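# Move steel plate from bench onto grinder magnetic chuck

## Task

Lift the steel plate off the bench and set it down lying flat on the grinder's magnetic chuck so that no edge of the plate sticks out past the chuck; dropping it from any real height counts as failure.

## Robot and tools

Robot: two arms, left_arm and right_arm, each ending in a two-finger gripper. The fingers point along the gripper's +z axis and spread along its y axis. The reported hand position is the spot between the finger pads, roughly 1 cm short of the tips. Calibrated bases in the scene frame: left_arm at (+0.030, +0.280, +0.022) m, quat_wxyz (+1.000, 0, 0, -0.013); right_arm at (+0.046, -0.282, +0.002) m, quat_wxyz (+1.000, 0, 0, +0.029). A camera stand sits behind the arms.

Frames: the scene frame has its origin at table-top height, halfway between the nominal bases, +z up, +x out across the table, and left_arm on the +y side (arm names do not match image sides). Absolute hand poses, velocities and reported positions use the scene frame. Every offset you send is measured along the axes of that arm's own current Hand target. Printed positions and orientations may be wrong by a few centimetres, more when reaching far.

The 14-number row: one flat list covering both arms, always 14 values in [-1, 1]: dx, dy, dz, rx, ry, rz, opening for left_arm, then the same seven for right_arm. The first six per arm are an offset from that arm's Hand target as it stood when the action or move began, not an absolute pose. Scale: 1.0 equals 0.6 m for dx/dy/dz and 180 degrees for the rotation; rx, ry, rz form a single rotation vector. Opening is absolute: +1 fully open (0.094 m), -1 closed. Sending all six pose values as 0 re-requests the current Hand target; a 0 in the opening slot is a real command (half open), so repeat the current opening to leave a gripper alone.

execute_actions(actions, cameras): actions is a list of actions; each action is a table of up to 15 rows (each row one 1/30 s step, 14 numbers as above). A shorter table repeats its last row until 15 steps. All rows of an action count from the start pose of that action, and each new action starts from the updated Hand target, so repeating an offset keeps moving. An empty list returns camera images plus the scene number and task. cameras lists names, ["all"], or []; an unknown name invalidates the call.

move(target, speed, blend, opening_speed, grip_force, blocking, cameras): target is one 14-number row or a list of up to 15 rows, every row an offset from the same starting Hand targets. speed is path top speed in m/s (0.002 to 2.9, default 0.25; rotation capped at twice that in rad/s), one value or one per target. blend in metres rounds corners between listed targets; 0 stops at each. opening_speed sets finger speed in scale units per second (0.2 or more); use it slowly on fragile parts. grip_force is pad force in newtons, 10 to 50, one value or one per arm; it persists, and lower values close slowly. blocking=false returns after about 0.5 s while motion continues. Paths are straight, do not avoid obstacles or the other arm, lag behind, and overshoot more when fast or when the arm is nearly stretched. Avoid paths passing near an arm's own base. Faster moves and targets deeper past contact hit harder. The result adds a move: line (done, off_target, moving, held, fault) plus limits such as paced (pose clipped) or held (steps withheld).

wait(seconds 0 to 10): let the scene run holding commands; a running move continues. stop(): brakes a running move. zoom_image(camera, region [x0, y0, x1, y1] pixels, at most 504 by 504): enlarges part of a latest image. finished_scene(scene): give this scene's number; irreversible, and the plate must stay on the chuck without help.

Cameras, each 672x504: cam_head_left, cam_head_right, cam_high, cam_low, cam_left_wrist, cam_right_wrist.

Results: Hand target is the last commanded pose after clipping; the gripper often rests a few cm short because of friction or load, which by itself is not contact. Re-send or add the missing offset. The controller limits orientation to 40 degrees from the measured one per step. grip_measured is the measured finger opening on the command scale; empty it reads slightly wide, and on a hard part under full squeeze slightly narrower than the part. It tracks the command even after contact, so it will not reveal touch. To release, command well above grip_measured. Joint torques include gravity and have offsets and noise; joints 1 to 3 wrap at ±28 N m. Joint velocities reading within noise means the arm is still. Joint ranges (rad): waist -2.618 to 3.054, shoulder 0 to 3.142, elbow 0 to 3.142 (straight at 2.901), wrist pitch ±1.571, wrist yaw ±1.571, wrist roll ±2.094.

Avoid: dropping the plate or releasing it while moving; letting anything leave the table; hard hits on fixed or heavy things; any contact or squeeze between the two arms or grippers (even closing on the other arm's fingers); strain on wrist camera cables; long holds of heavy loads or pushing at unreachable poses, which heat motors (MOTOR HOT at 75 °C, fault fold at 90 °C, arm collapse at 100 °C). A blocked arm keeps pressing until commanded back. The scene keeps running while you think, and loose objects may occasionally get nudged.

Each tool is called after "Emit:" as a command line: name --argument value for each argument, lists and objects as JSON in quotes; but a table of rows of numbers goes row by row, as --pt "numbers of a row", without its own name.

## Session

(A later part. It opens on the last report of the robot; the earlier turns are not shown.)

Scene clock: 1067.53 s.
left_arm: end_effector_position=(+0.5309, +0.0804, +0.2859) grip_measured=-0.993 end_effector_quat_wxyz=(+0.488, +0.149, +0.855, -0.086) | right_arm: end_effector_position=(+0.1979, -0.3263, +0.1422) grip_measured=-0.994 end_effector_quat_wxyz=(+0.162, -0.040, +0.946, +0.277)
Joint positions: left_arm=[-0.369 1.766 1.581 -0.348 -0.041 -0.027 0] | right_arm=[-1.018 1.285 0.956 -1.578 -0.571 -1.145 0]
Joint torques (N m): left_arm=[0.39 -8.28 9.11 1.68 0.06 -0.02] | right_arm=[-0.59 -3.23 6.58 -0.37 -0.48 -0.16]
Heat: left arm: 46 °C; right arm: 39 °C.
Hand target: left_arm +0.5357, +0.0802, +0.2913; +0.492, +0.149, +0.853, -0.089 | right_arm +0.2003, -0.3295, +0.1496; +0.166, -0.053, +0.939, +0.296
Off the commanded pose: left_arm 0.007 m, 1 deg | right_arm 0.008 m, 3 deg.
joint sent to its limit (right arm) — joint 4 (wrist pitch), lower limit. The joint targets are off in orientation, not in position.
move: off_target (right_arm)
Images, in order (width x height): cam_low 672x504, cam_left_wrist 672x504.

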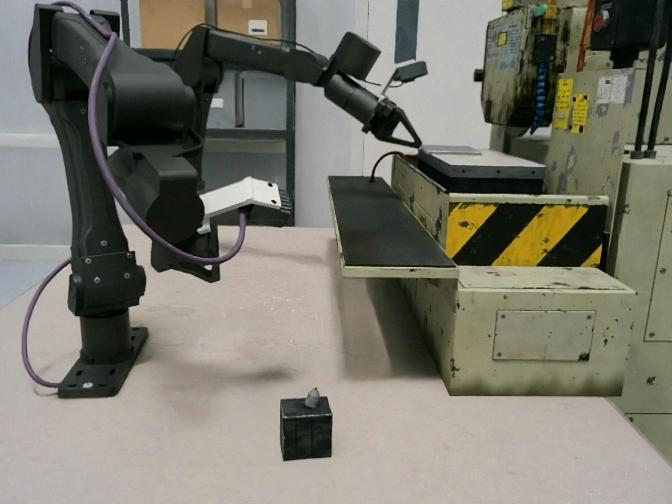

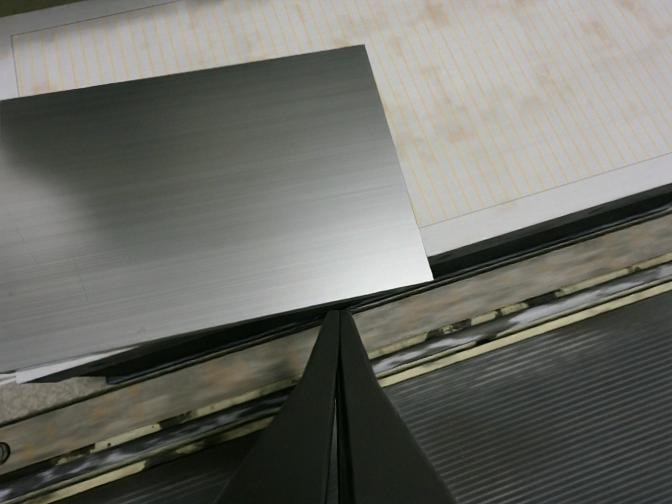

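Emit:
move --pt "0.026 -0.002 0.005 0 0 0 -1 0 0 0 0 0 0 -1" --speed 0.06 --cameras '["cam_low"]'

Emit:
zoom_image --camera "cam_low" --region '[370, 100, 470, 180]'

Scene clock: 1070.80 s.
left_arm: end_effector_position=(+0.5299, +0.0809, +0.2710) grip_measured=-0.993 end_effector_quat_wxyz=(+0.484, +0.150, +0.858, -0.085) | right_arm: end_effector_position=(+0.1979, -0.3263, +0.1422) grip_measured=-0.994 end_effector_quat_wxyz=(+0.162, -0.040, +0.946, +0.277)
Joint positions: left_arm=[-0.369 1.766 1.532 -0.311 -0.041 -0.027 0] | right_arm=[-1.018 1.285 0.956 -1.578 -0.571 -1.145 0]
Joint torques (N m): left_arm=[0.05 -10.18 6.38 1.92 0.02 -0.03] | right_arm=[-0.58 -3.23 6.71 -0.37 -0.45 -0.18]
Heat: left arm: 46 °C; right arm: 39 °C.
Hand target: left_arm +0.5304, +0.0808, +0.2762; +0.492, +0.149, +0.853, -0.089 | right_arm +0.2003, -0.3295, +0.1496; +0.166, -0.053, +0.939, +0.296
Off the commanded pose: left_arm 0.005 m, 1 deg | right_arm 0.008 m, 3 deg.
joint sent to its limit (right arm) — joint 4 (wrist pitch), lower limit. The joint targets are off in orientation, not in position.
move: off_target (right_arm)
Images, in order (width x height): cam_low 672x504.

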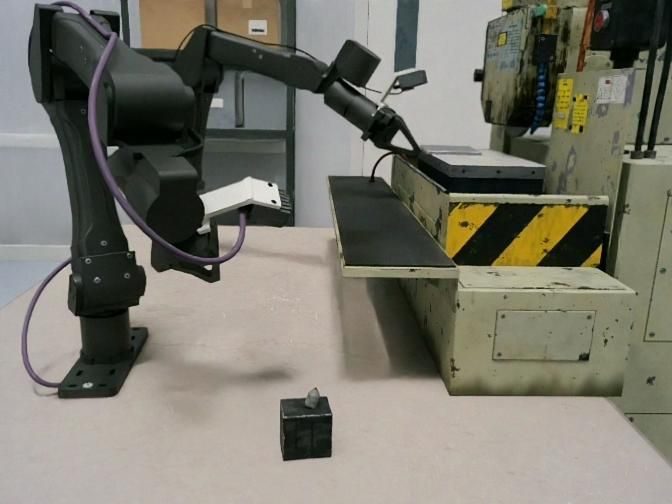

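Scaled by 5.040 from the camera's 672x504 image, which has a finer 960x720 frame.

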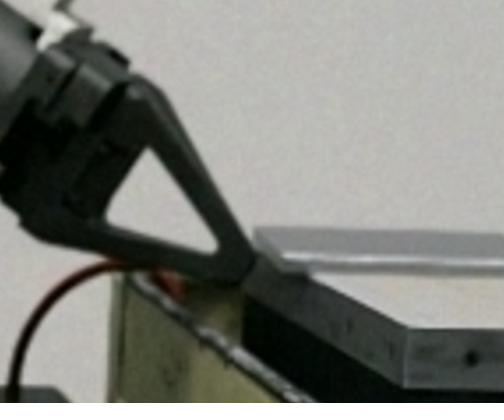

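Emit:
move --pt "-0.010 0 -0.005 0 0 0 -1 0 0 0 0 0 0 -1" --pt "-0.04 0.0197 0.035 0 0 0 -1 0 0 0 0 0 0 -1" --speed 0.04 --cameras '["cam_low","cam_left_wrist"]'

Emit:
zoom_image --camera "cam_low" --region '[370, 100, 470, 180]'

Scene clock: 1077.80 s.
left_arm: end_effector_position=(+0.5526, +0.0755, +0.2823) grip_measured=-0.993 end_effector_quat_wxyz=(+0.484, +0.152, +0.856, -0.098) | right_arm: end_effector_position=(+0.1979, -0.3263, +0.1422) grip_measured=-0.994 end_effector_quat_wxyz=(+0.162, -0.040, +0.946, +0.277)
Joint positions: left_arm=[-0.349 1.854 1.681 -0.364 -0.001 -0.023 0] | right_arm=[-1.018 1.285 0.956 -1.578 -0.571 -1.145 0]
Joint torques (N m): left_arm=[1.16 -8.42 9.32 1.76 -0.06 0.11] | right_arm=[-0.58 -3.26 6.49 -0.36 -0.47 -0.15]
Heat: left arm: 46 °C; right arm: 39 °C.
Hand target: left_arm +0.5628, +0.0816, +0.2863; +0.492, +0.149, +0.853, -0.089 | right_arm +0.2003, -0.3295, +0.1496; +0.166, -0.053, +0.939, +0.296
Off the commanded pose: left_arm 0.013 m, 1 deg | right_arm 0.008 m, 3 deg.
joint sent to its limit (right arm) — joint 4 (wrist pitch), lower limit. The joint targets are off in orientation, not in position.
move: off_target (left_arm, right_arm)
Images, in order (width x height): cam_low 672x504, cam_left_wrist 672x504.

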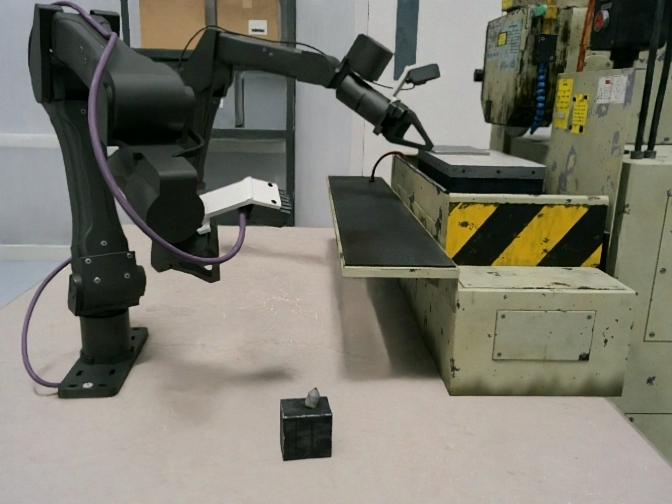

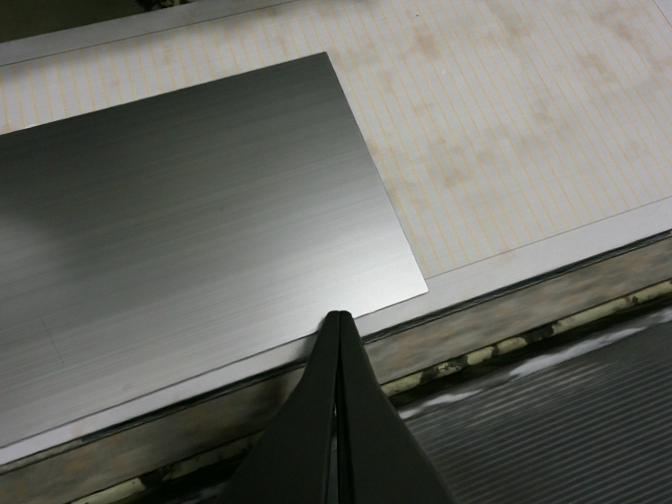

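Scaled by 5.040 from the camera's 672x504 image, which has a finer 960x720 frame.

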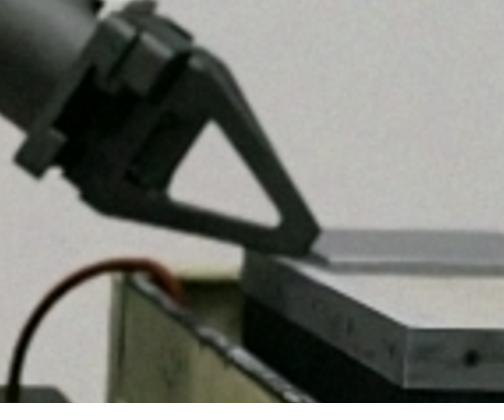

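Emit:
move --target '[-0.0141,0.0103,0.0244,0,0,0,-1,0,0,0,0,0,0,-1]' --speed 0.04

Emit:
move --pt "0.02 -0.04 -0.08 0 0 0 -1 0 0 0 0 0 0 -1" --pt "-0.15 0.04 -0.13 0 0 0 -1 0 0 0 0 0 0 -1" --speed 0.15 --blend '[0.02,0]' --cameras '["cam_low","cam_left_wrist","cam_high"]'

Emit:
zoom_image --camera "cam_high" --region '[350, 70, 520, 300]'

Emit:
zoom_image --camera "cam_low" --region '[400, 120, 560, 210]'

Scene clock: 1083.40 s.
left_arm: end_effector_position=(+0.5692, +0.0722, +0.2828) grip_measured=-0.993 end_effector_quat_wxyz=(+0.483, +0.156, +0.855, -0.102) | right_arm: end_effector_position=(+0.1979, -0.3263, +0.1422) grip_measured=-0.994 end_effector_quat_wxyz=(+0.162, -0.040, +0.946, +0.277)
Joint positions: left_arm=[-0.337 1.923 1.774 -0.388 0.021 -0.016 0] | right_arm=[-1.018 1.285 0.956 -1.578 -0.571 -1.145 0]
Joint torques (N m): left_arm=[1.44 -9.02 9.31 1.76 -0.19 0.12] | right_arm=[-0.73 -3.18 6.61 -0.41 -0.45 -0.14]
Heat: left arm: 45 °C; right arm: 39 °C.
Hand target: left_arm +0.5807, +0.0816, +0.2864; +0.492, +0.149, +0.853, -0.089 | right_arm +0.2003, -0.3295, +0.1496; +0.166, -0.053, +0.939, +0.296
Off the commanded pose: left_arm 0.015 m, 2 deg | right_arm 0.008 m, 3 deg.
joint sent to its limit (right arm) — joint 4 (wrist pitch), lower limit. The joint targets are off in orientation, not in position.
move: off_target (left_arm, right_arm)

Scene clock: 1085.57 s.
left_arm: end_effector_position=(+0.5653, +0.1134, +0.4023) grip_measured=-0.993 end_effector_quat_wxyz=(+0.491, +0.143, +0.855, -0.088) | right_arm: end_effector_position=(+0.1979, -0.3263, +0.1422) grip_measured=-0.994 end_effector_quat_wxyz=(+0.162, -0.040, +0.946, +0.277)
Joint positions: left_arm=[-0.263 2.064 2.488 -0.95 0.046 0.015 0] | right_arm=[-1.018 1.285 0.956 -1.578 -0.571 -1.145 0]
Joint torques (N m): left_arm=[0.17 -9.33 7.8 1.68 0.11 0.11] | right_arm=[-0.51 -3.26 6.71 -0.39 -0.42 -0.16]
Heat: left arm: 45 °C; right arm: 39 °C.
Hand target: left_arm +0.5680, +0.1124, +0.4032; +0.492, +0.149, +0.853, -0.089 | right_arm +0.2003, -0.3295, +0.1496; +0.166, -0.053, +0.939, +0.296
Off the commanded pose: left_arm 0.003 m, 1 deg | right_arm 0.008 m, 3 deg.
joint sent to its limit (right arm) — joint 4 (wrist pitch), lower limit. The joint targets are off in orientation, not in position.
move: off_target (right_arm)
Images, in order (width x height): cam_high 672x504, cam_low 672x504, cam_left_wrist 672x504.

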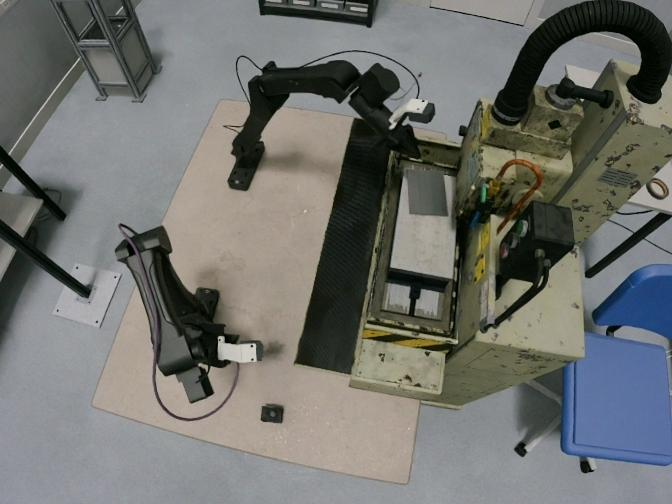

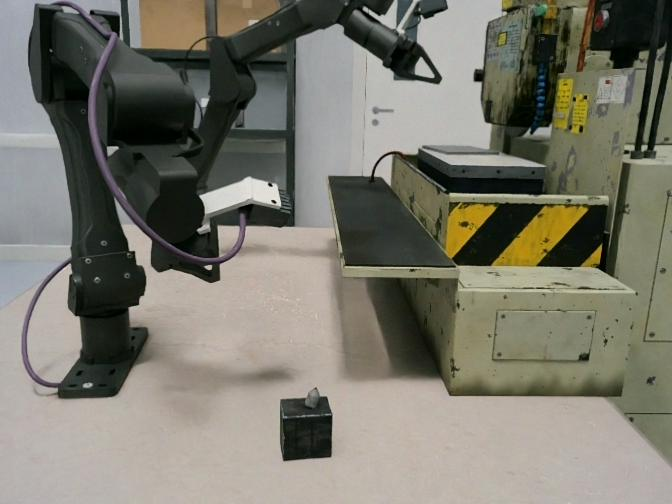

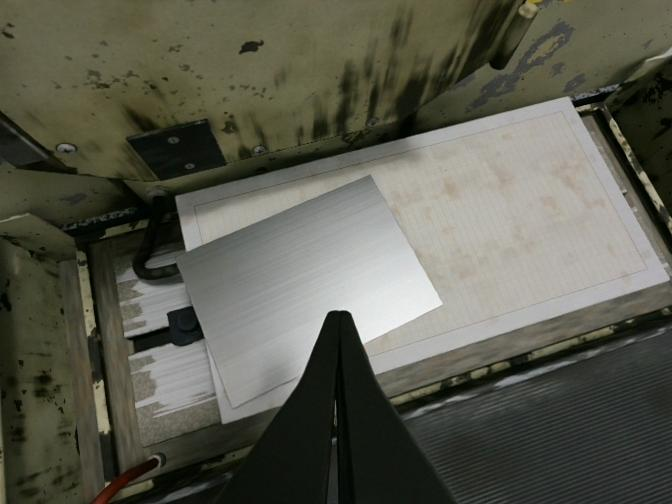

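Scaled by 2.191 from the camera's 672x504 image, which has a finer 960x720 frame.

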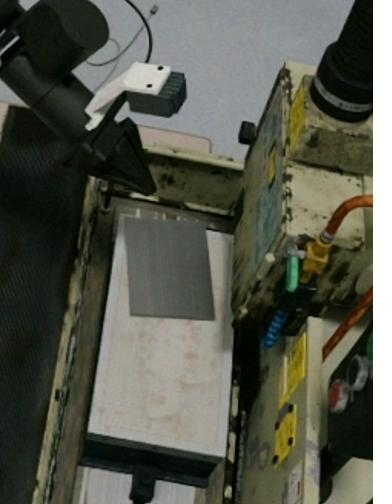

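Scaled by 3.150 from the camera's 672x504 image, which has a finer 960x720 frame.

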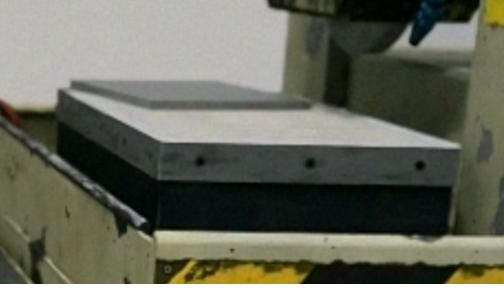

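Emit:
move --pt "0.030 0.198 0.082 0 0 0 -1 0 0 0 0 0 0 -1" --pt "0.138 0.198 0.144 0 0 0 -1 0 0 0 0 0 0 -1" --speed '[0.15,0.08]' --blend '[0.02,0]' --cameras '["cam_low","cam_left_wrist"]'

Emit:
zoom_image --camera "cam_low" --region '[400, 110, 500, 190]'

Scene clock: 1104.67 s.
left_arm: end_effector_position=(+0.6432, +0.2140, +0.2589) grip_measured=-0.993 end_effector_quat_wxyz=(+0.466, +0.141, +0.869, -0.090) | right_arm: end_effector_position=(+0.1979, -0.3263, +0.1422) grip_measured=-0.994 end_effector_quat_wxyz=(+0.162, -0.040, +0.946, +0.277)
Joint positions: left_arm=[-0.006 2.149 2.054 -0.512 0.266 0.149 0] | right_arm=[-1.018 1.285 0.956 -1.578 -0.571 -1.145 0]
Joint torques (N m): left_arm=[-0.18 -16.9 6.61 1.8 0.18 0.07] | right_arm=[-0.58 -3.22 6.57 -0.38 -0.46 -0.15]
Heat: left arm: 46 °C; right arm: 39 °C.
Hand target: left_arm +0.6397, +0.2121, +0.2876; +0.492, +0.149, +0.853, -0.089 | right_arm +0.2003, -0.3295, +0.1496; +0.166, -0.053, +0.939, +0.296
Off the commanded pose: left_arm 0.029 m, 4 deg | right_arm 0.008 m, 3 deg.
joint sent to its limit (right arm) — joint 4 (wrist pitch), lower limit. The joint targets are off in orientation, not in position.
move: off_target (left_arm, right_arm)
Images, in order (width x height): cam_low 672x504, cam_left_wrist 672x504.

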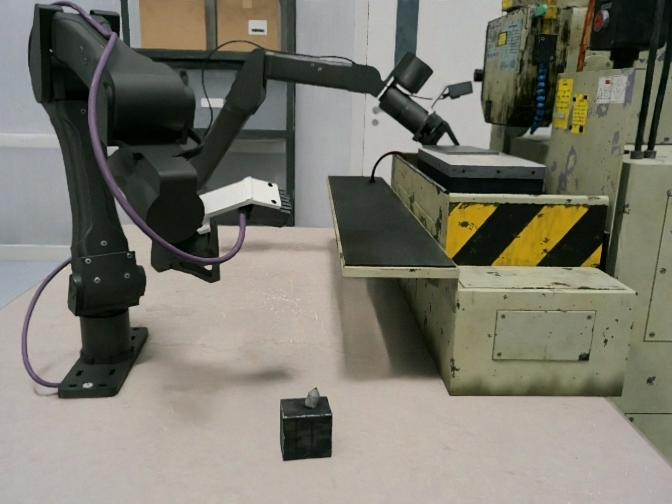

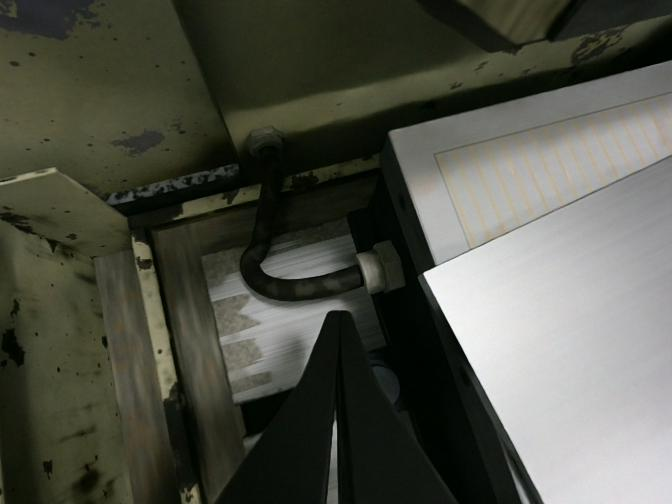

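Scaled by 5.040 from the camera's 672x504 image, which has a finer 960x720 frame.

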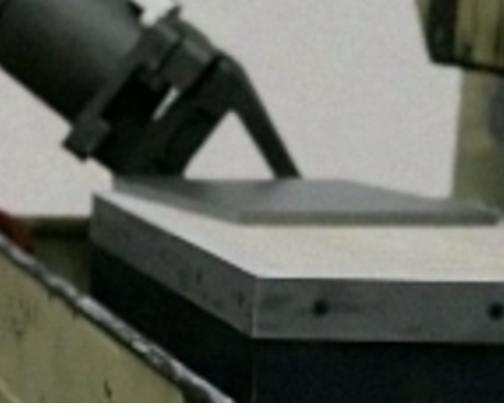

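Emit:
move --target '[-0.036,0,-0.02,0,0,0,-1,0,0,0,0,0,0,-1]' --speed 0.08 --cameras '["cam_low"]'

Emit:
zoom_image --camera "cam_low" --region '[400, 110, 500, 190]'

Scene clock: 1108.37 s.
left_arm: end_effector_position=(+0.6410, +0.2141, +0.2968) grip_measured=-0.993 end_effector_quat_wxyz=(+0.480, +0.142, +0.861, -0.088) | right_arm: end_effector_position=(+0.1979, -0.3263, +0.1422) grip_measured=-0.994 end_effector_quat_wxyz=(+0.162, -0.040, +0.946, +0.277)
Joint positions: left_arm=[-0.006 2.149 2.181 -0.606 0.266 0.149 0] | right_arm=[-1.018 1.285 0.956 -1.578 -0.571 -1.145 0]
Joint torques (N m): left_arm=[-0.18 -13.38 8.62 1.61 0.17 0.06] | right_arm=[-0.57 -3.14 6.52 -0.36 -0.45 -0.16]
Heat: left arm: 47 °C; right arm: 39 °C.
Hand target: left_arm +0.6401, +0.2121, +0.3122; +0.492, +0.149, +0.853, -0.089 | right_arm +0.2003, -0.3295, +0.1496; +0.166, -0.053, +0.939, +0.296
Off the commanded pose: left_arm 0.016 m, 2 deg | right_arm 0.008 m, 3 deg.
joint sent to its limit (right arm) — joint 4 (wrist pitch), lower limit. The joint targets are off in orientation, not in position.
move: off_target (left_arm, right_arm)
Images, in order (width x height): cam_low 672x504.

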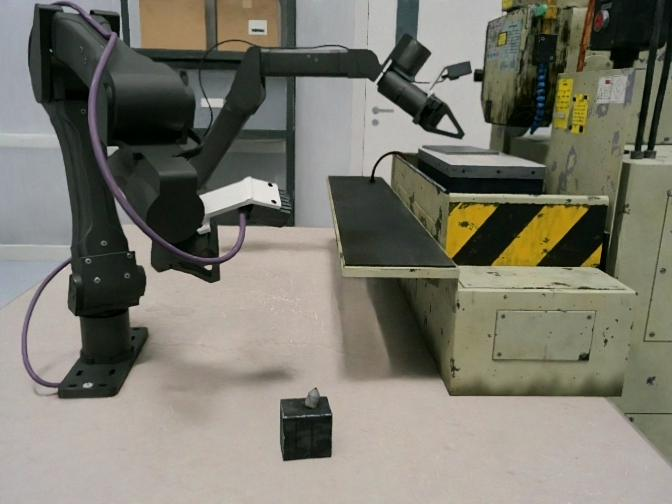

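Scaled by 5.040 from the camera's 672x504 image, which has a finer 960x720 frame.

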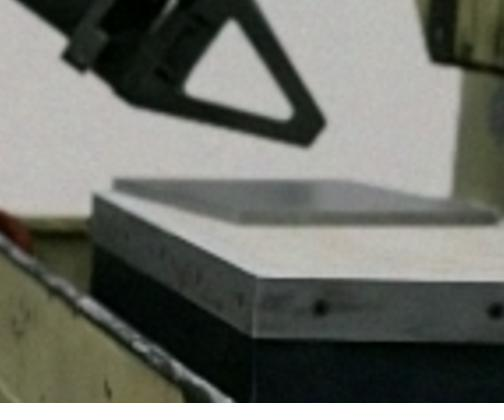

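Emit:
move --target '[0.029,0,0.0167,0,0,0,-1,0,0,0,0,0,0,-1]' --speed 0.06 --cameras '[]'

Scene clock: 1111.50 s.
left_arm: end_effector_position=(+0.6434, +0.2140, +0.2697) grip_measured=-0.993 end_effector_quat_wxyz=(+0.471, +0.141, +0.866, -0.090) | right_arm: end_effector_position=(+0.1979, -0.3263, +0.1422) grip_measured=-0.994 end_effector_quat_wxyz=(+0.162, -0.040, +0.946, +0.277)
Joint positions: left_arm=[-0.006 2.149 2.089 -0.535 0.266 0.149 0] | right_arm=[-1.018 1.285 0.956 -1.578 -0.571 -1.145 0]
Joint torques (N m): left_arm=[-0.2 -16.14 6.28 1.79 0.17 0.07] | right_arm=[-0.44 -3.29 6.64 -0.38 -0.47 -0.2]
Heat: left arm: 47 °C; right arm: 39 °C.
Hand target: left_arm +0.6401, +0.2120, +0.2922; +0.492, +0.149, +0.853, -0.089 | right_arm +0.2003, -0.3295, +0.1496; +0.166, -0.053, +0.939, +0.296
Off the commanded pose: left_arm 0.023 m, 3 deg | right_arm 0.008 m, 3 deg.
joint sent to its limit (right arm) — joint 4 (wrist pitch), lower limit. The joint targets are off in orientation, not in position.
move: off_target (left_arm, right_arm)
No camera images: "cameras" was empty.

Emit:
move --target '[-0.023,0,-0.0133,0,0,0,-1,0,0,0,0,0,0,-1]' --speed 0.06 --cameras '["cam_low"]'

Emit:
zoom_image --camera "cam_low" --region '[400, 110, 500, 190]'

Scene clock: 1114.97 s.
left_arm: end_effector_position=(+0.6417, +0.2141, +0.2866) grip_measured=-0.993 end_effector_quat_wxyz=(+0.475, +0.142, +0.864, -0.089) | right_arm: end_effector_position=(+0.1979, -0.3263, +0.1422) grip_measured=-0.994 end_effector_quat_wxyz=(+0.162, -0.040, +0.946, +0.277)
Joint positions: left_arm=[-0.006 2.149 2.148 -0.584 0.266 0.149 0] | right_arm=[-1.018 1.285 0.956 -1.578 -0.571 -1.145 0]
Joint torques (N m): left_arm=[-0.2 -14.2 8.87 1.6 0.18 0.07] | right_arm=[-0.54 -3.11 6.64 -0.38 -0.42 -0.17]
Heat: left arm: 48 °C; right arm: 39 °C.
Hand target: left_arm +0.6401, +0.2121, +0.3081; +0.492, +0.149, +0.853, -0.089 | right_arm +0.2003, -0.3295, +0.1496; +0.166, -0.053, +0.939, +0.296
Off the commanded pose: left_arm 0.022 m, 2 deg | right_arm 0.008 m, 3 deg.
joint sent to its limit (right arm) — joint 4 (wrist pitch), lower limit. The joint targets are off in orientation, not in position.
move: off_target (left_arm, right_arm)
Images, in order (width x height): cam_low 672x504.

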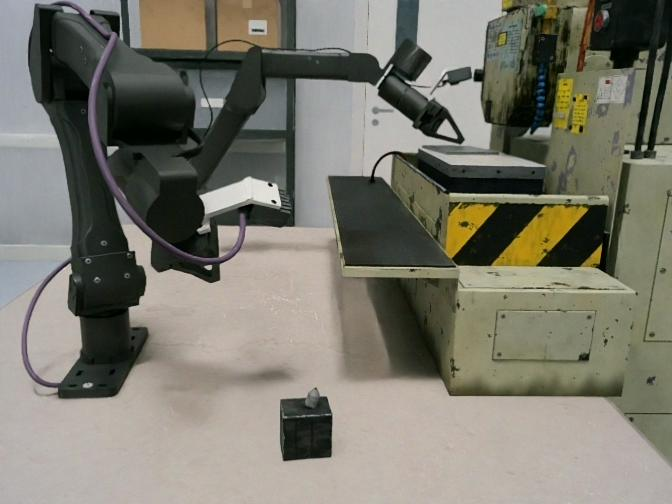

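Scaled by 5.040 from the camera's 672x504 image, which has a finer 960x720 frame.

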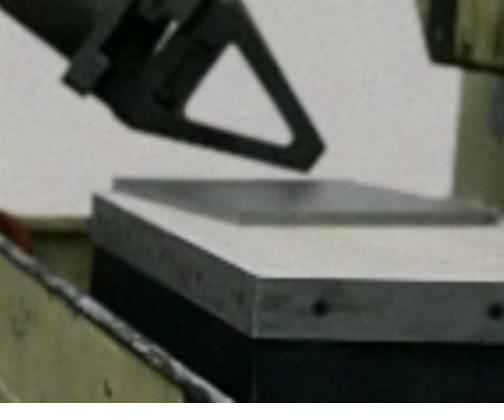

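Emit:
move --target '[-0.0113,-0.102,0.0362,0,0,0,-1,0,0,0,0,0,0,-1]' --speed 0.06 --cameras '["cam_low","cam_left_wrist"]'

Emit:
zoom_image --camera "cam_low" --region '[400, 110, 500, 190]'

Scene clock: 1121.50 s.
left_arm: end_effector_position=(+0.6336, +0.1460, +0.2963) grip_measured=-0.993 end_effector_quat_wxyz=(+0.481, +0.144, +0.861, -0.088) | right_arm: end_effector_position=(+0.1979, -0.3263, +0.1422) grip_measured=-0.994 end_effector_quat_wxyz=(+0.162, -0.040, +0.946, +0.277)
Joint positions: left_arm=[-0.152 2.141 2.161 -0.577 0.144 0.073 0] | right_arm=[-1.018 1.285 0.956 -1.578 -0.571 -1.145 0]
Joint torques (N m): left_arm=[0.44 -11.22 9.07 1.8 0.17 0.11] | right_arm=[-0.49 -3.3 6.53 -0.37 -0.47 -0.17]
Heat: left arm: 49 °C; right arm: 39 °C.
Hand target: left_arm +0.6400, +0.1470, +0.3035; +0.492, +0.149, +0.853, -0.089 | right_arm +0.2003, -0.3295, +0.1496; +0.166, -0.053, +0.939, +0.296
Off the commanded pose: left_arm 0.010 m, 2 deg | right_arm 0.008 m, 3 deg.
joint sent to its limit (right arm) — joint 4 (wrist pitch), lower limit. The joint targets are off in orientation, not in position.
move: off_target (right_arm)
Images, in order (width x height): cam_low 672x504, cam_left_wrist 672x504.

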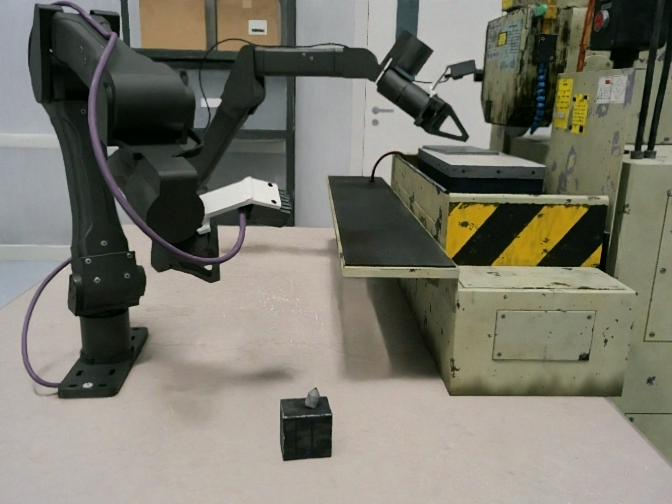

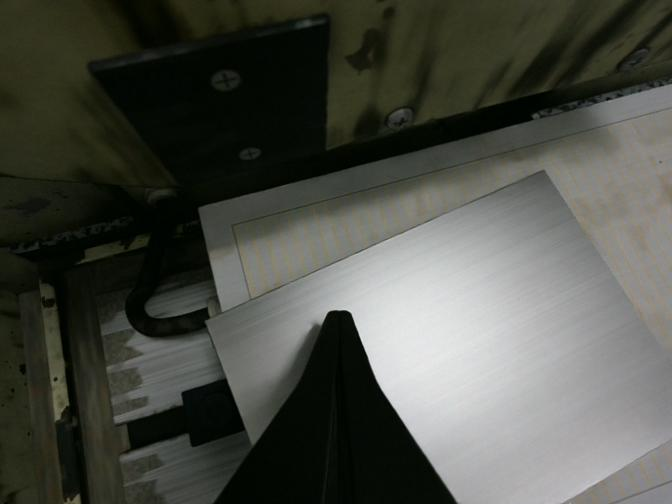

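Scaled by 5.040 from the camera's 672x504 image, which has a finer 960x720 frame.

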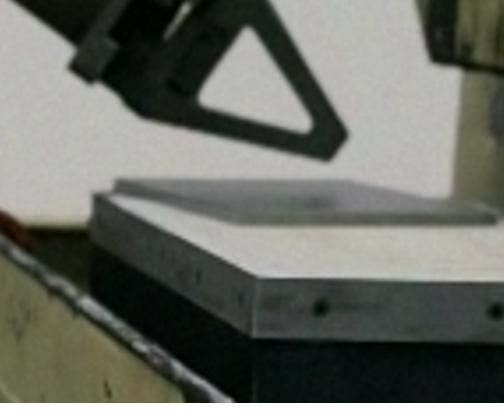

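Emit:
move --pt "0.058 0 0.033 0 0 0 -1 0 0 0 0 0 0 -1" --pt "0.048 -0.055 0.051 0 0 0 -1 0 0 0 0 0 0 -1" --speed 0.05 --cameras '["cam_low","cam_left_wrist"]'

Scene clock: 1125.93 s.
left_arm: end_effector_position=(+0.6439, +0.1219, +0.2862) grip_measured=-0.993 end_effector_quat_wxyz=(+0.524, +0.143, +0.836, -0.078) | right_arm: end_effector_position=(+0.1979, -0.3263, +0.1422) grip_measured=-0.994 end_effector_quat_wxyz=(+0.162, -0.040, +0.946, +0.277)
Joint positions: left_arm=[-0.206 2.123 2.006 -0.339 0.076 0.059 0] | right_arm=[-1.018 1.285 0.956 -1.578 -0.571 -1.145 0]
Joint torques (N m): left_arm=[-1.28 -10.19 8.06 1.27 0.17 -0.13] | right_arm=[-0.69 -3.34 6.56 -0.38 -0.46 -0.15]
Heat: left arm: 48 °C; right arm: 39 °C.
Hand target: left_arm +0.6401, +0.1116, +0.2634; +0.492, +0.149, +0.853, -0.089 | right_arm +0.2003, -0.3295, +0.1496; +0.166, -0.053, +0.939, +0.296
Off the commanded pose: left_arm 0.025 m, 4 deg | right_arm 0.008 m, 3 deg.
joint sent to its limit (right arm) — joint 4 (wrist pitch), lower limit. The joint targets are off in orientation, not in position.
move: off_target (left_arm, right_arm)
Images, in order (width x height): cam_low 672x504, cam_left_wrist 672x504.

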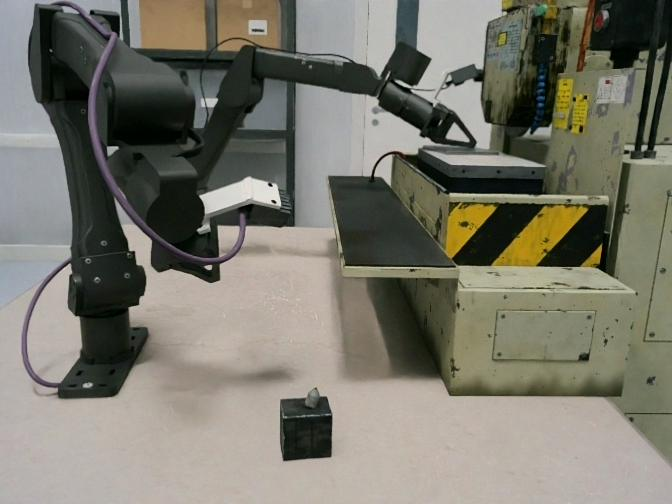

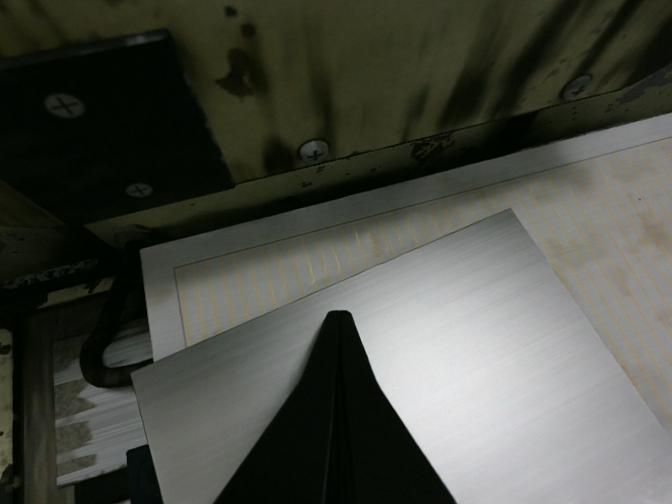

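Emit:
move --pt "-0.058 0 -0.033 0 0 0 -1 0 0 0 0 0 0 -1" --pt "-0.0285 0.2005 -0.1007 0 0 0 -1 0 0 0 0 0 0 -1" --pt "-0.0025 0.2005 -0.0857 0 0 0 -1 0 0 0 0 0 0 -1" --pt "-0.008 0.169 -0.0758 0 0 0 -1 0 0 0 0 0 0 -1" --speed 0.1 --blend '[0.01,0.01,0.005,0]' --cameras '["cam_left_wrist","cam_low"]'

Emit:
zoom_image --camera "cam_low" --region '[400, 110, 500, 190]'

Scene clock: 1135.40 s.
left_arm: end_effector_position=(+0.6430, +0.2172, +0.2618) grip_measured=-0.993 end_effector_quat_wxyz=(+0.467, +0.153, +0.866, -0.094) | right_arm: end_effector_position=(+0.1979, -0.3263, +0.1422) grip_measured=-0.994 end_effector_quat_wxyz=(+0.162, -0.040, +0.946, +0.277)
Joint positions: left_arm=[0.007 2.153 2.071 -0.525 0.294 0.176 0] | right_arm=[-1.018 1.285 0.956 -1.578 -0.571 -1.145 0]
Joint torques (N m): left_arm=[0.2 -16.99 6.46 1.82 0.08 -0.13] | right_arm=[-0.5 -3.43 6.54 -0.38 -0.48 -0.15]
Heat: left arm: 47 °C; right arm: 39 °C.
Hand target: left_arm +0.6399, +0.2197, +0.2898; +0.492, +0.149, +0.853, -0.089 | right_arm +0.2003, -0.3295, +0.1496; +0.166, -0.053, +0.939, +0.296
Off the commanded pose: left_arm 0.028 m, 3 deg | right_arm 0.008 m, 3 deg.
joint sent to its limit (right arm) — joint 4 (wrist pitch), lower limit. The joint targets are off in orientation, not in position.
move: off_target (left_arm, right_arm); blend cut to 0.009 m at target 2
Images, in order (width x height): cam_low 672x504, cam_left_wrist 672x504.

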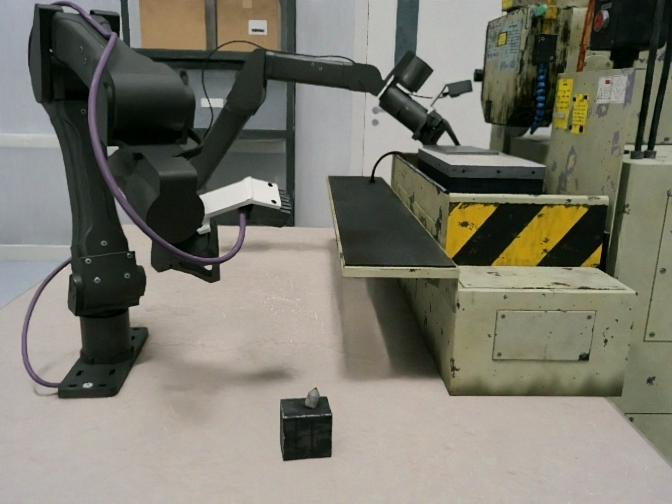

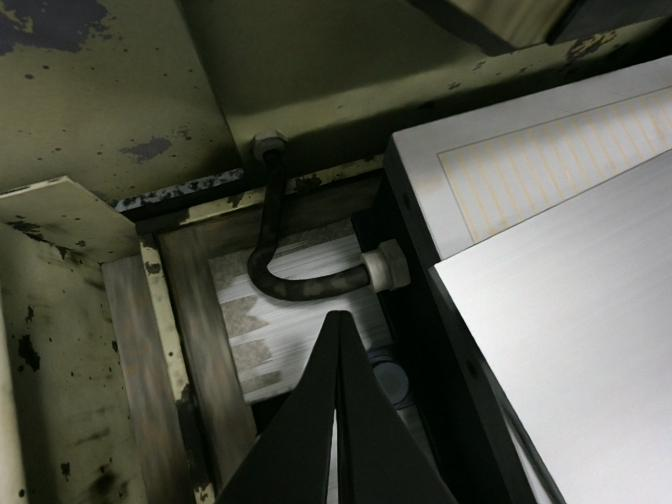

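Scaled by 5.040 from the camera's 672x504 image, which has a finer 960x720 frame.

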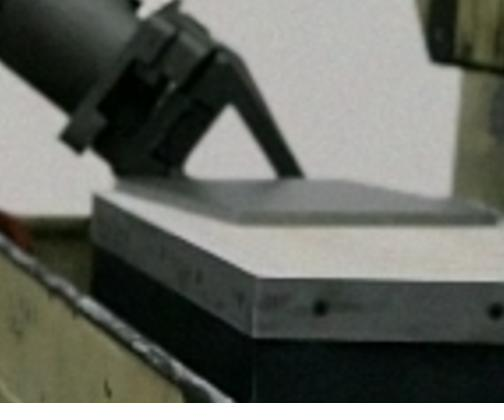

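Emit:
move --pt "-0.023 0 -0.0133 0 0 0 -1 0 0 0 0 0 0 -1" --pt "-0.0215 -0.0705 0.0172 0 0 0 -1 0 0 0 0 0 0 -1" --speed 0.06 --cameras '["cam_left_wrist","cam_low"]'

Emit:
zoom_image --camera "cam_low" --region '[400, 110, 500, 190]'

Scene clock: 1146.00 s.
left_arm: end_effector_position=(+0.6413, +0.2082, +0.2786) grip_measured=-0.993 end_effector_quat_wxyz=(+0.468, +0.107, +0.874, -0.069) | right_arm: end_effector_position=(+0.1979, -0.3263, +0.1422) grip_measured=-0.994 end_effector_quat_wxyz=(+0.162, -0.040, +0.946, +0.277)
Joint positions: left_arm=[-0.044 2.141 2.119 -0.572 0.165 0.086 0] | right_arm=[-1.018 1.285 0.956 -1.578 -0.571 -1.145 0]
Joint torques (N m): left_arm=[-3.97 -14.46 6 2.09 0.49 0.31] | right_arm=[-0.64 -3.37 6.54 -0.4 -0.44 -0.15]
Heat: left arm: 48 °C; right arm: 39 °C.
Hand target: left_arm +0.6400, +0.1747, +0.2961; +0.492, +0.149, +0.853, -0.089 | right_arm +0.2003, -0.3295, +0.1496; +0.166, -0.053, +0.939, +0.296
Off the commanded pose: left_arm 0.038 m, 6 deg | right_arm 0.008 m, 3 deg.
joint sent to its limit (right arm) — joint 4 (wrist pitch), lower limit. The joint targets are off in orientation, not in position.
move: off_target (left_arm, right_arm)
Images, in order (width x height): cam_low 672x504, cam_left_wrist 672x504.

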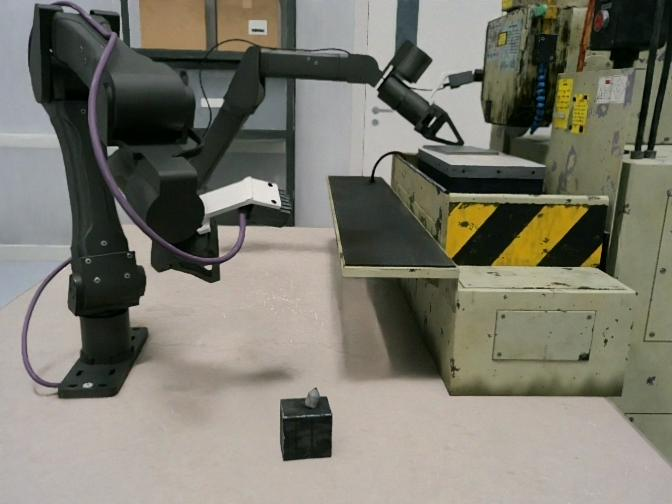

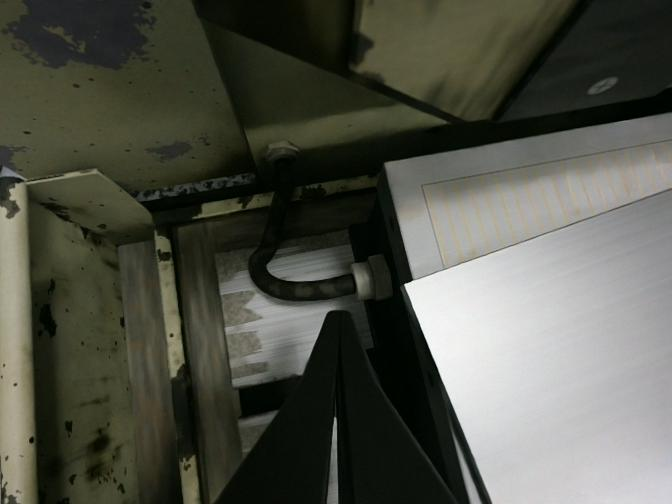

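Scaled by 5.040 from the camera's 672x504 image, which has a finer 960x720 frame.

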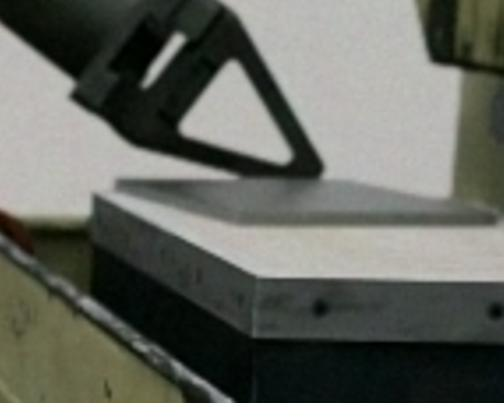

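Emit:
move --pt "-0.026 0.094 -0.055 0 0 0 -1 0 0 0 0 0 0 -1" --pt "0.016 0.1325 -0.077 0.192 0.001 0.111 -1 0 0 0 0 0 0 -1" --speed 0.15 --blend '[0.01,0]' --cameras '["cam_left_wrist","cam_low"]'

Emit:
zoom_image --camera "cam_low" --region '[400, 110, 500, 190]'

Scene clock: 1154.23 s.
left_arm: end_effector_position=(+0.6247, +0.2650, +0.3119) grip_measured=-0.993 end_effector_quat_wxyz=(+0.508, +0.376, +0.746, -0.211) | right_arm: end_effector_position=(+0.1979, -0.3263, +0.1422) grip_measured=-0.994 end_effector_quat_wxyz=(+0.162, -0.040, +0.946, +0.277)
Joint positions: left_arm=[0.248 2.514 2.839 -1.066 0.947 0.711 0] | right_arm=[-1.018 1.285 0.956 -1.578 -0.571 -1.145 0]
Joint torques (N m): left_arm=[0.39 -12.29 7.76 1.24 0.63 0.07] | right_arm=[-0.54 -3.26 6.65 -0.36 -0.47 -0.16]
Heat: left arm: 47 °C; right arm: 39 °C.
Hand target: left_arm +0.6250, +0.2649, +0.3105; +0.432, +0.431, +0.751, -0.251 | right_arm +0.2003, -0.3295, +0.1496; +0.166, -0.053, +0.939, +0.296
Off the commanded pose: left_arm 0.001 m, 12 deg | right_arm 0.008 m, 3 deg.
elbow stopped short (left arm): the move would have taken joint 3 (elbow) straighter than the controller allows.
joint sent to its limit (right arm) — joint 4 (wrist pitch), lower limit. The joint targets are off in orientation, not in position.
move: off_target (left_arm, right_arm)
Images, in order (width x height): cam_low 672x504, cam_left_wrist 672x504.

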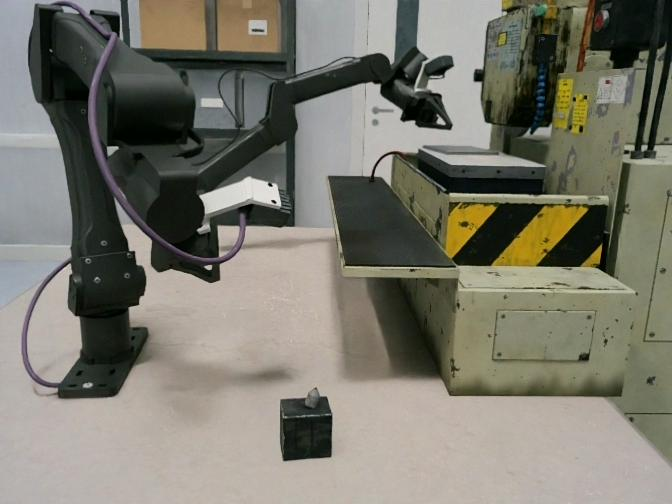

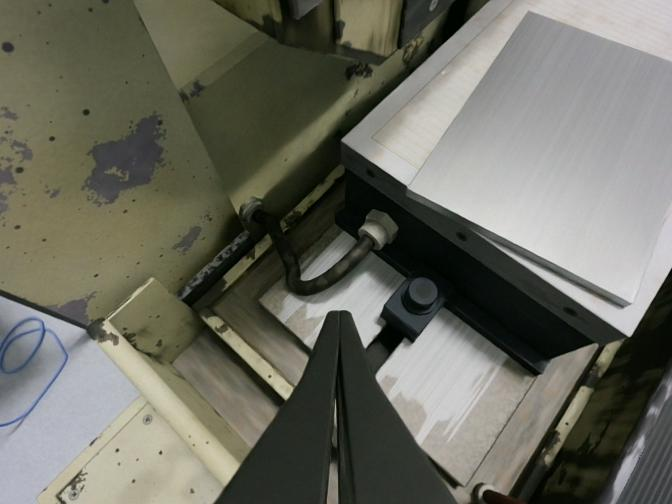

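Scaled by 5.040 from the camera's 672x504 image, which has a finer 960x720 frame.

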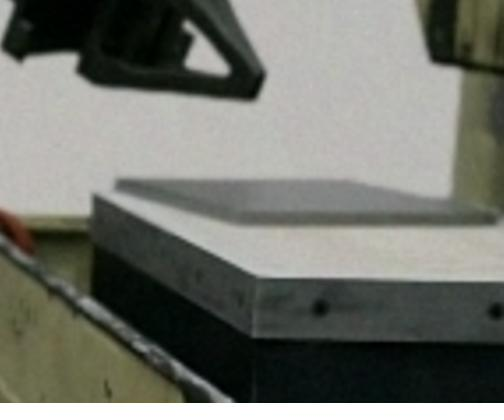

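Emit:
move --pt "0.042 0 0.024 0 0 0 -1 0 0 0 0 0 0 -1" --pt "-0.012 -0.063 0.118 0 0 0 -1 0 0 0 0 0 0 -1" --speed 0.06 --cameras '["cam_left_wrist","cam_low"]'

Emit:
zoom_image --camera "cam_low" --region '[400, 110, 500, 190]'

Scene clock: 1164.20 s.
left_arm: end_effector_position=(+0.6226, +0.1943, +0.2777) grip_measured=-0.993 end_effector_quat_wxyz=(+0.458, +0.410, +0.752, -0.237) | right_arm: end_effector_position=(+0.1979, -0.3263, +0.1422) grip_measured=-0.994 end_effector_quat_wxyz=(+0.162, -0.040, +0.946, +0.277)
Joint positions: left_arm=[0.116 2.554 2.841 -1.117 0.884 0.723 0] | right_arm=[-1.018 1.285 0.956 -1.578 -0.571 -1.145 0]
Joint torques (N m): left_arm=[-0.7 -13.45 7.69 1.34 0.45 -0.12] | right_arm=[-0.66 -3.22 6.69 -0.41 -0.46 -0.18]
Heat: left arm: 48 °C; right arm: 39 °C.
Hand target: left_arm +0.6248, +0.1898, +0.2816; +0.433, +0.431, +0.751, -0.251 | right_arm +0.2003, -0.3295, +0.1496; +0.166, -0.053, +0.939, +0.296
Off the commanded pose: left_arm 0.006 m, 4 deg | right_arm 0.008 m, 3 deg.
elbow stopped short (left arm): the move would have taken joint 3 (elbow) straighter than the controller allows.
joint sent to its limit (right arm) — joint 4 (wrist pitch), lower limit. The joint targets are off in orientation, not in position.
move: off_target (left_arm, right_arm)
Images, in order (width x height): cam_low 672x504, cam_left_wrist 672x504.

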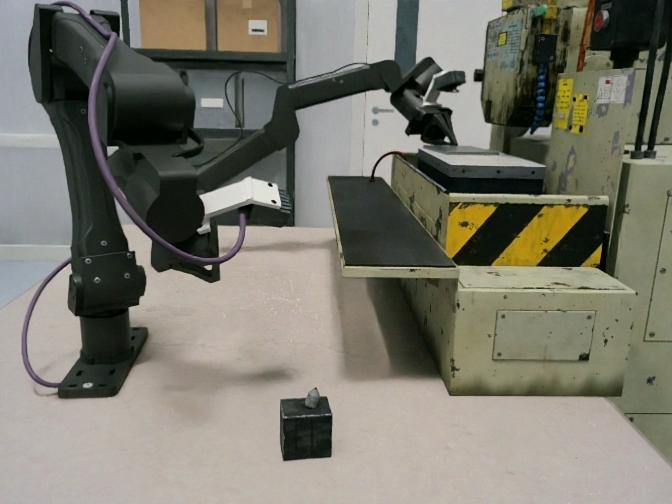

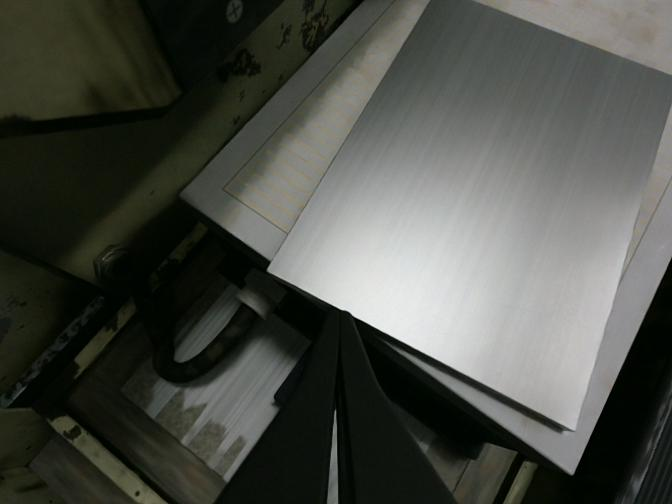

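Scaled by 5.040 from the camera's 672x504 image, which has a finer 960x720 frame.

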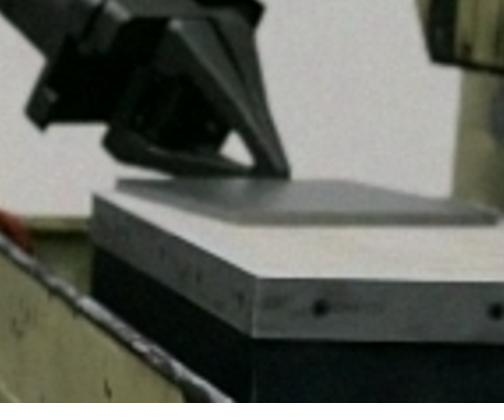

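Emit:
move --pt "-0.012 0.0025 -0.012 0 0 0 -1 0 0 0 0 0 0 -1" --pt "-0.0345 -0.025 0.03 0 0 0 -1 0 0 0 0 0 0 -1" --speed 0.05 --cameras '["cam_left_wrist","cam_low"]'

Emit:
zoom_image --camera "cam_low" --region '[400, 110, 500, 190]'

Scene clock: 1170.47 s.
left_arm: end_effector_position=(+0.6277, +0.1861, +0.2779) grip_measured=-0.993 end_effector_quat_wxyz=(+0.455, +0.396, +0.765, -0.228) | right_arm: end_effector_position=(+0.1979, -0.3263, +0.1422) grip_measured=-0.994 end_effector_quat_wxyz=(+0.162, -0.040, +0.946, +0.277)
Joint positions: left_arm=[0.091 2.554 2.848 -1.096 0.833 0.664 0] | right_arm=[-1.018 1.285 0.956 -1.578 -0.571 -1.145 0]
Joint torques (N m): left_arm=[-3.66 -14.78 7.09 1.46 0.57 -0.06] | right_arm=[-0.55 -3.29 6.56 -0.41 -0.45 -0.2]
Heat: left arm: 48 °C; right arm: 39 °C.
Hand target: left_arm +0.6249, +0.1598, +0.2906; +0.432, +0.431, +0.751, -0.251 | right_arm +0.2003, -0.3295, +0.1496; +0.166, -0.053, +0.939, +0.296
Off the commanded pose: left_arm 0.029 m, 6 deg | right_arm 0.008 m, 3 deg.
elbow stopped short (left arm): the move would have taken joint 3 (elbow) straighter than the controller allows.
joint sent to its limit (right arm) — joint 4 (wrist pitch), lower limit. The joint targets are off in orientation, not in position.
move: off_target (left_arm, right_arm)
Images, in order (width x height): cam_low 672x504, cam_left_wrist 672x504.

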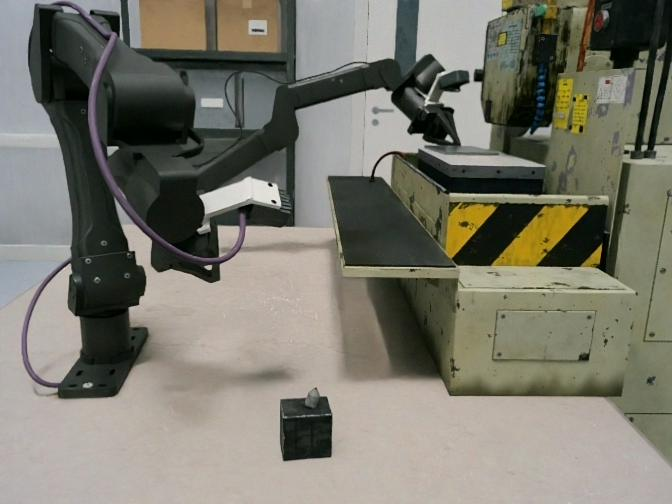

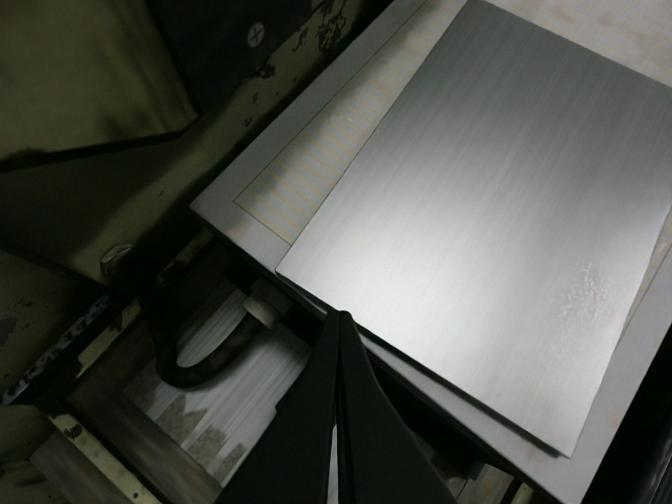

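Scaled by 5.040 from the camera's 672x504 image, which has a finer 960x720 frame.

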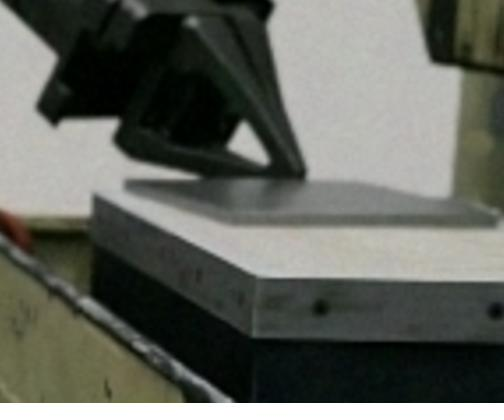

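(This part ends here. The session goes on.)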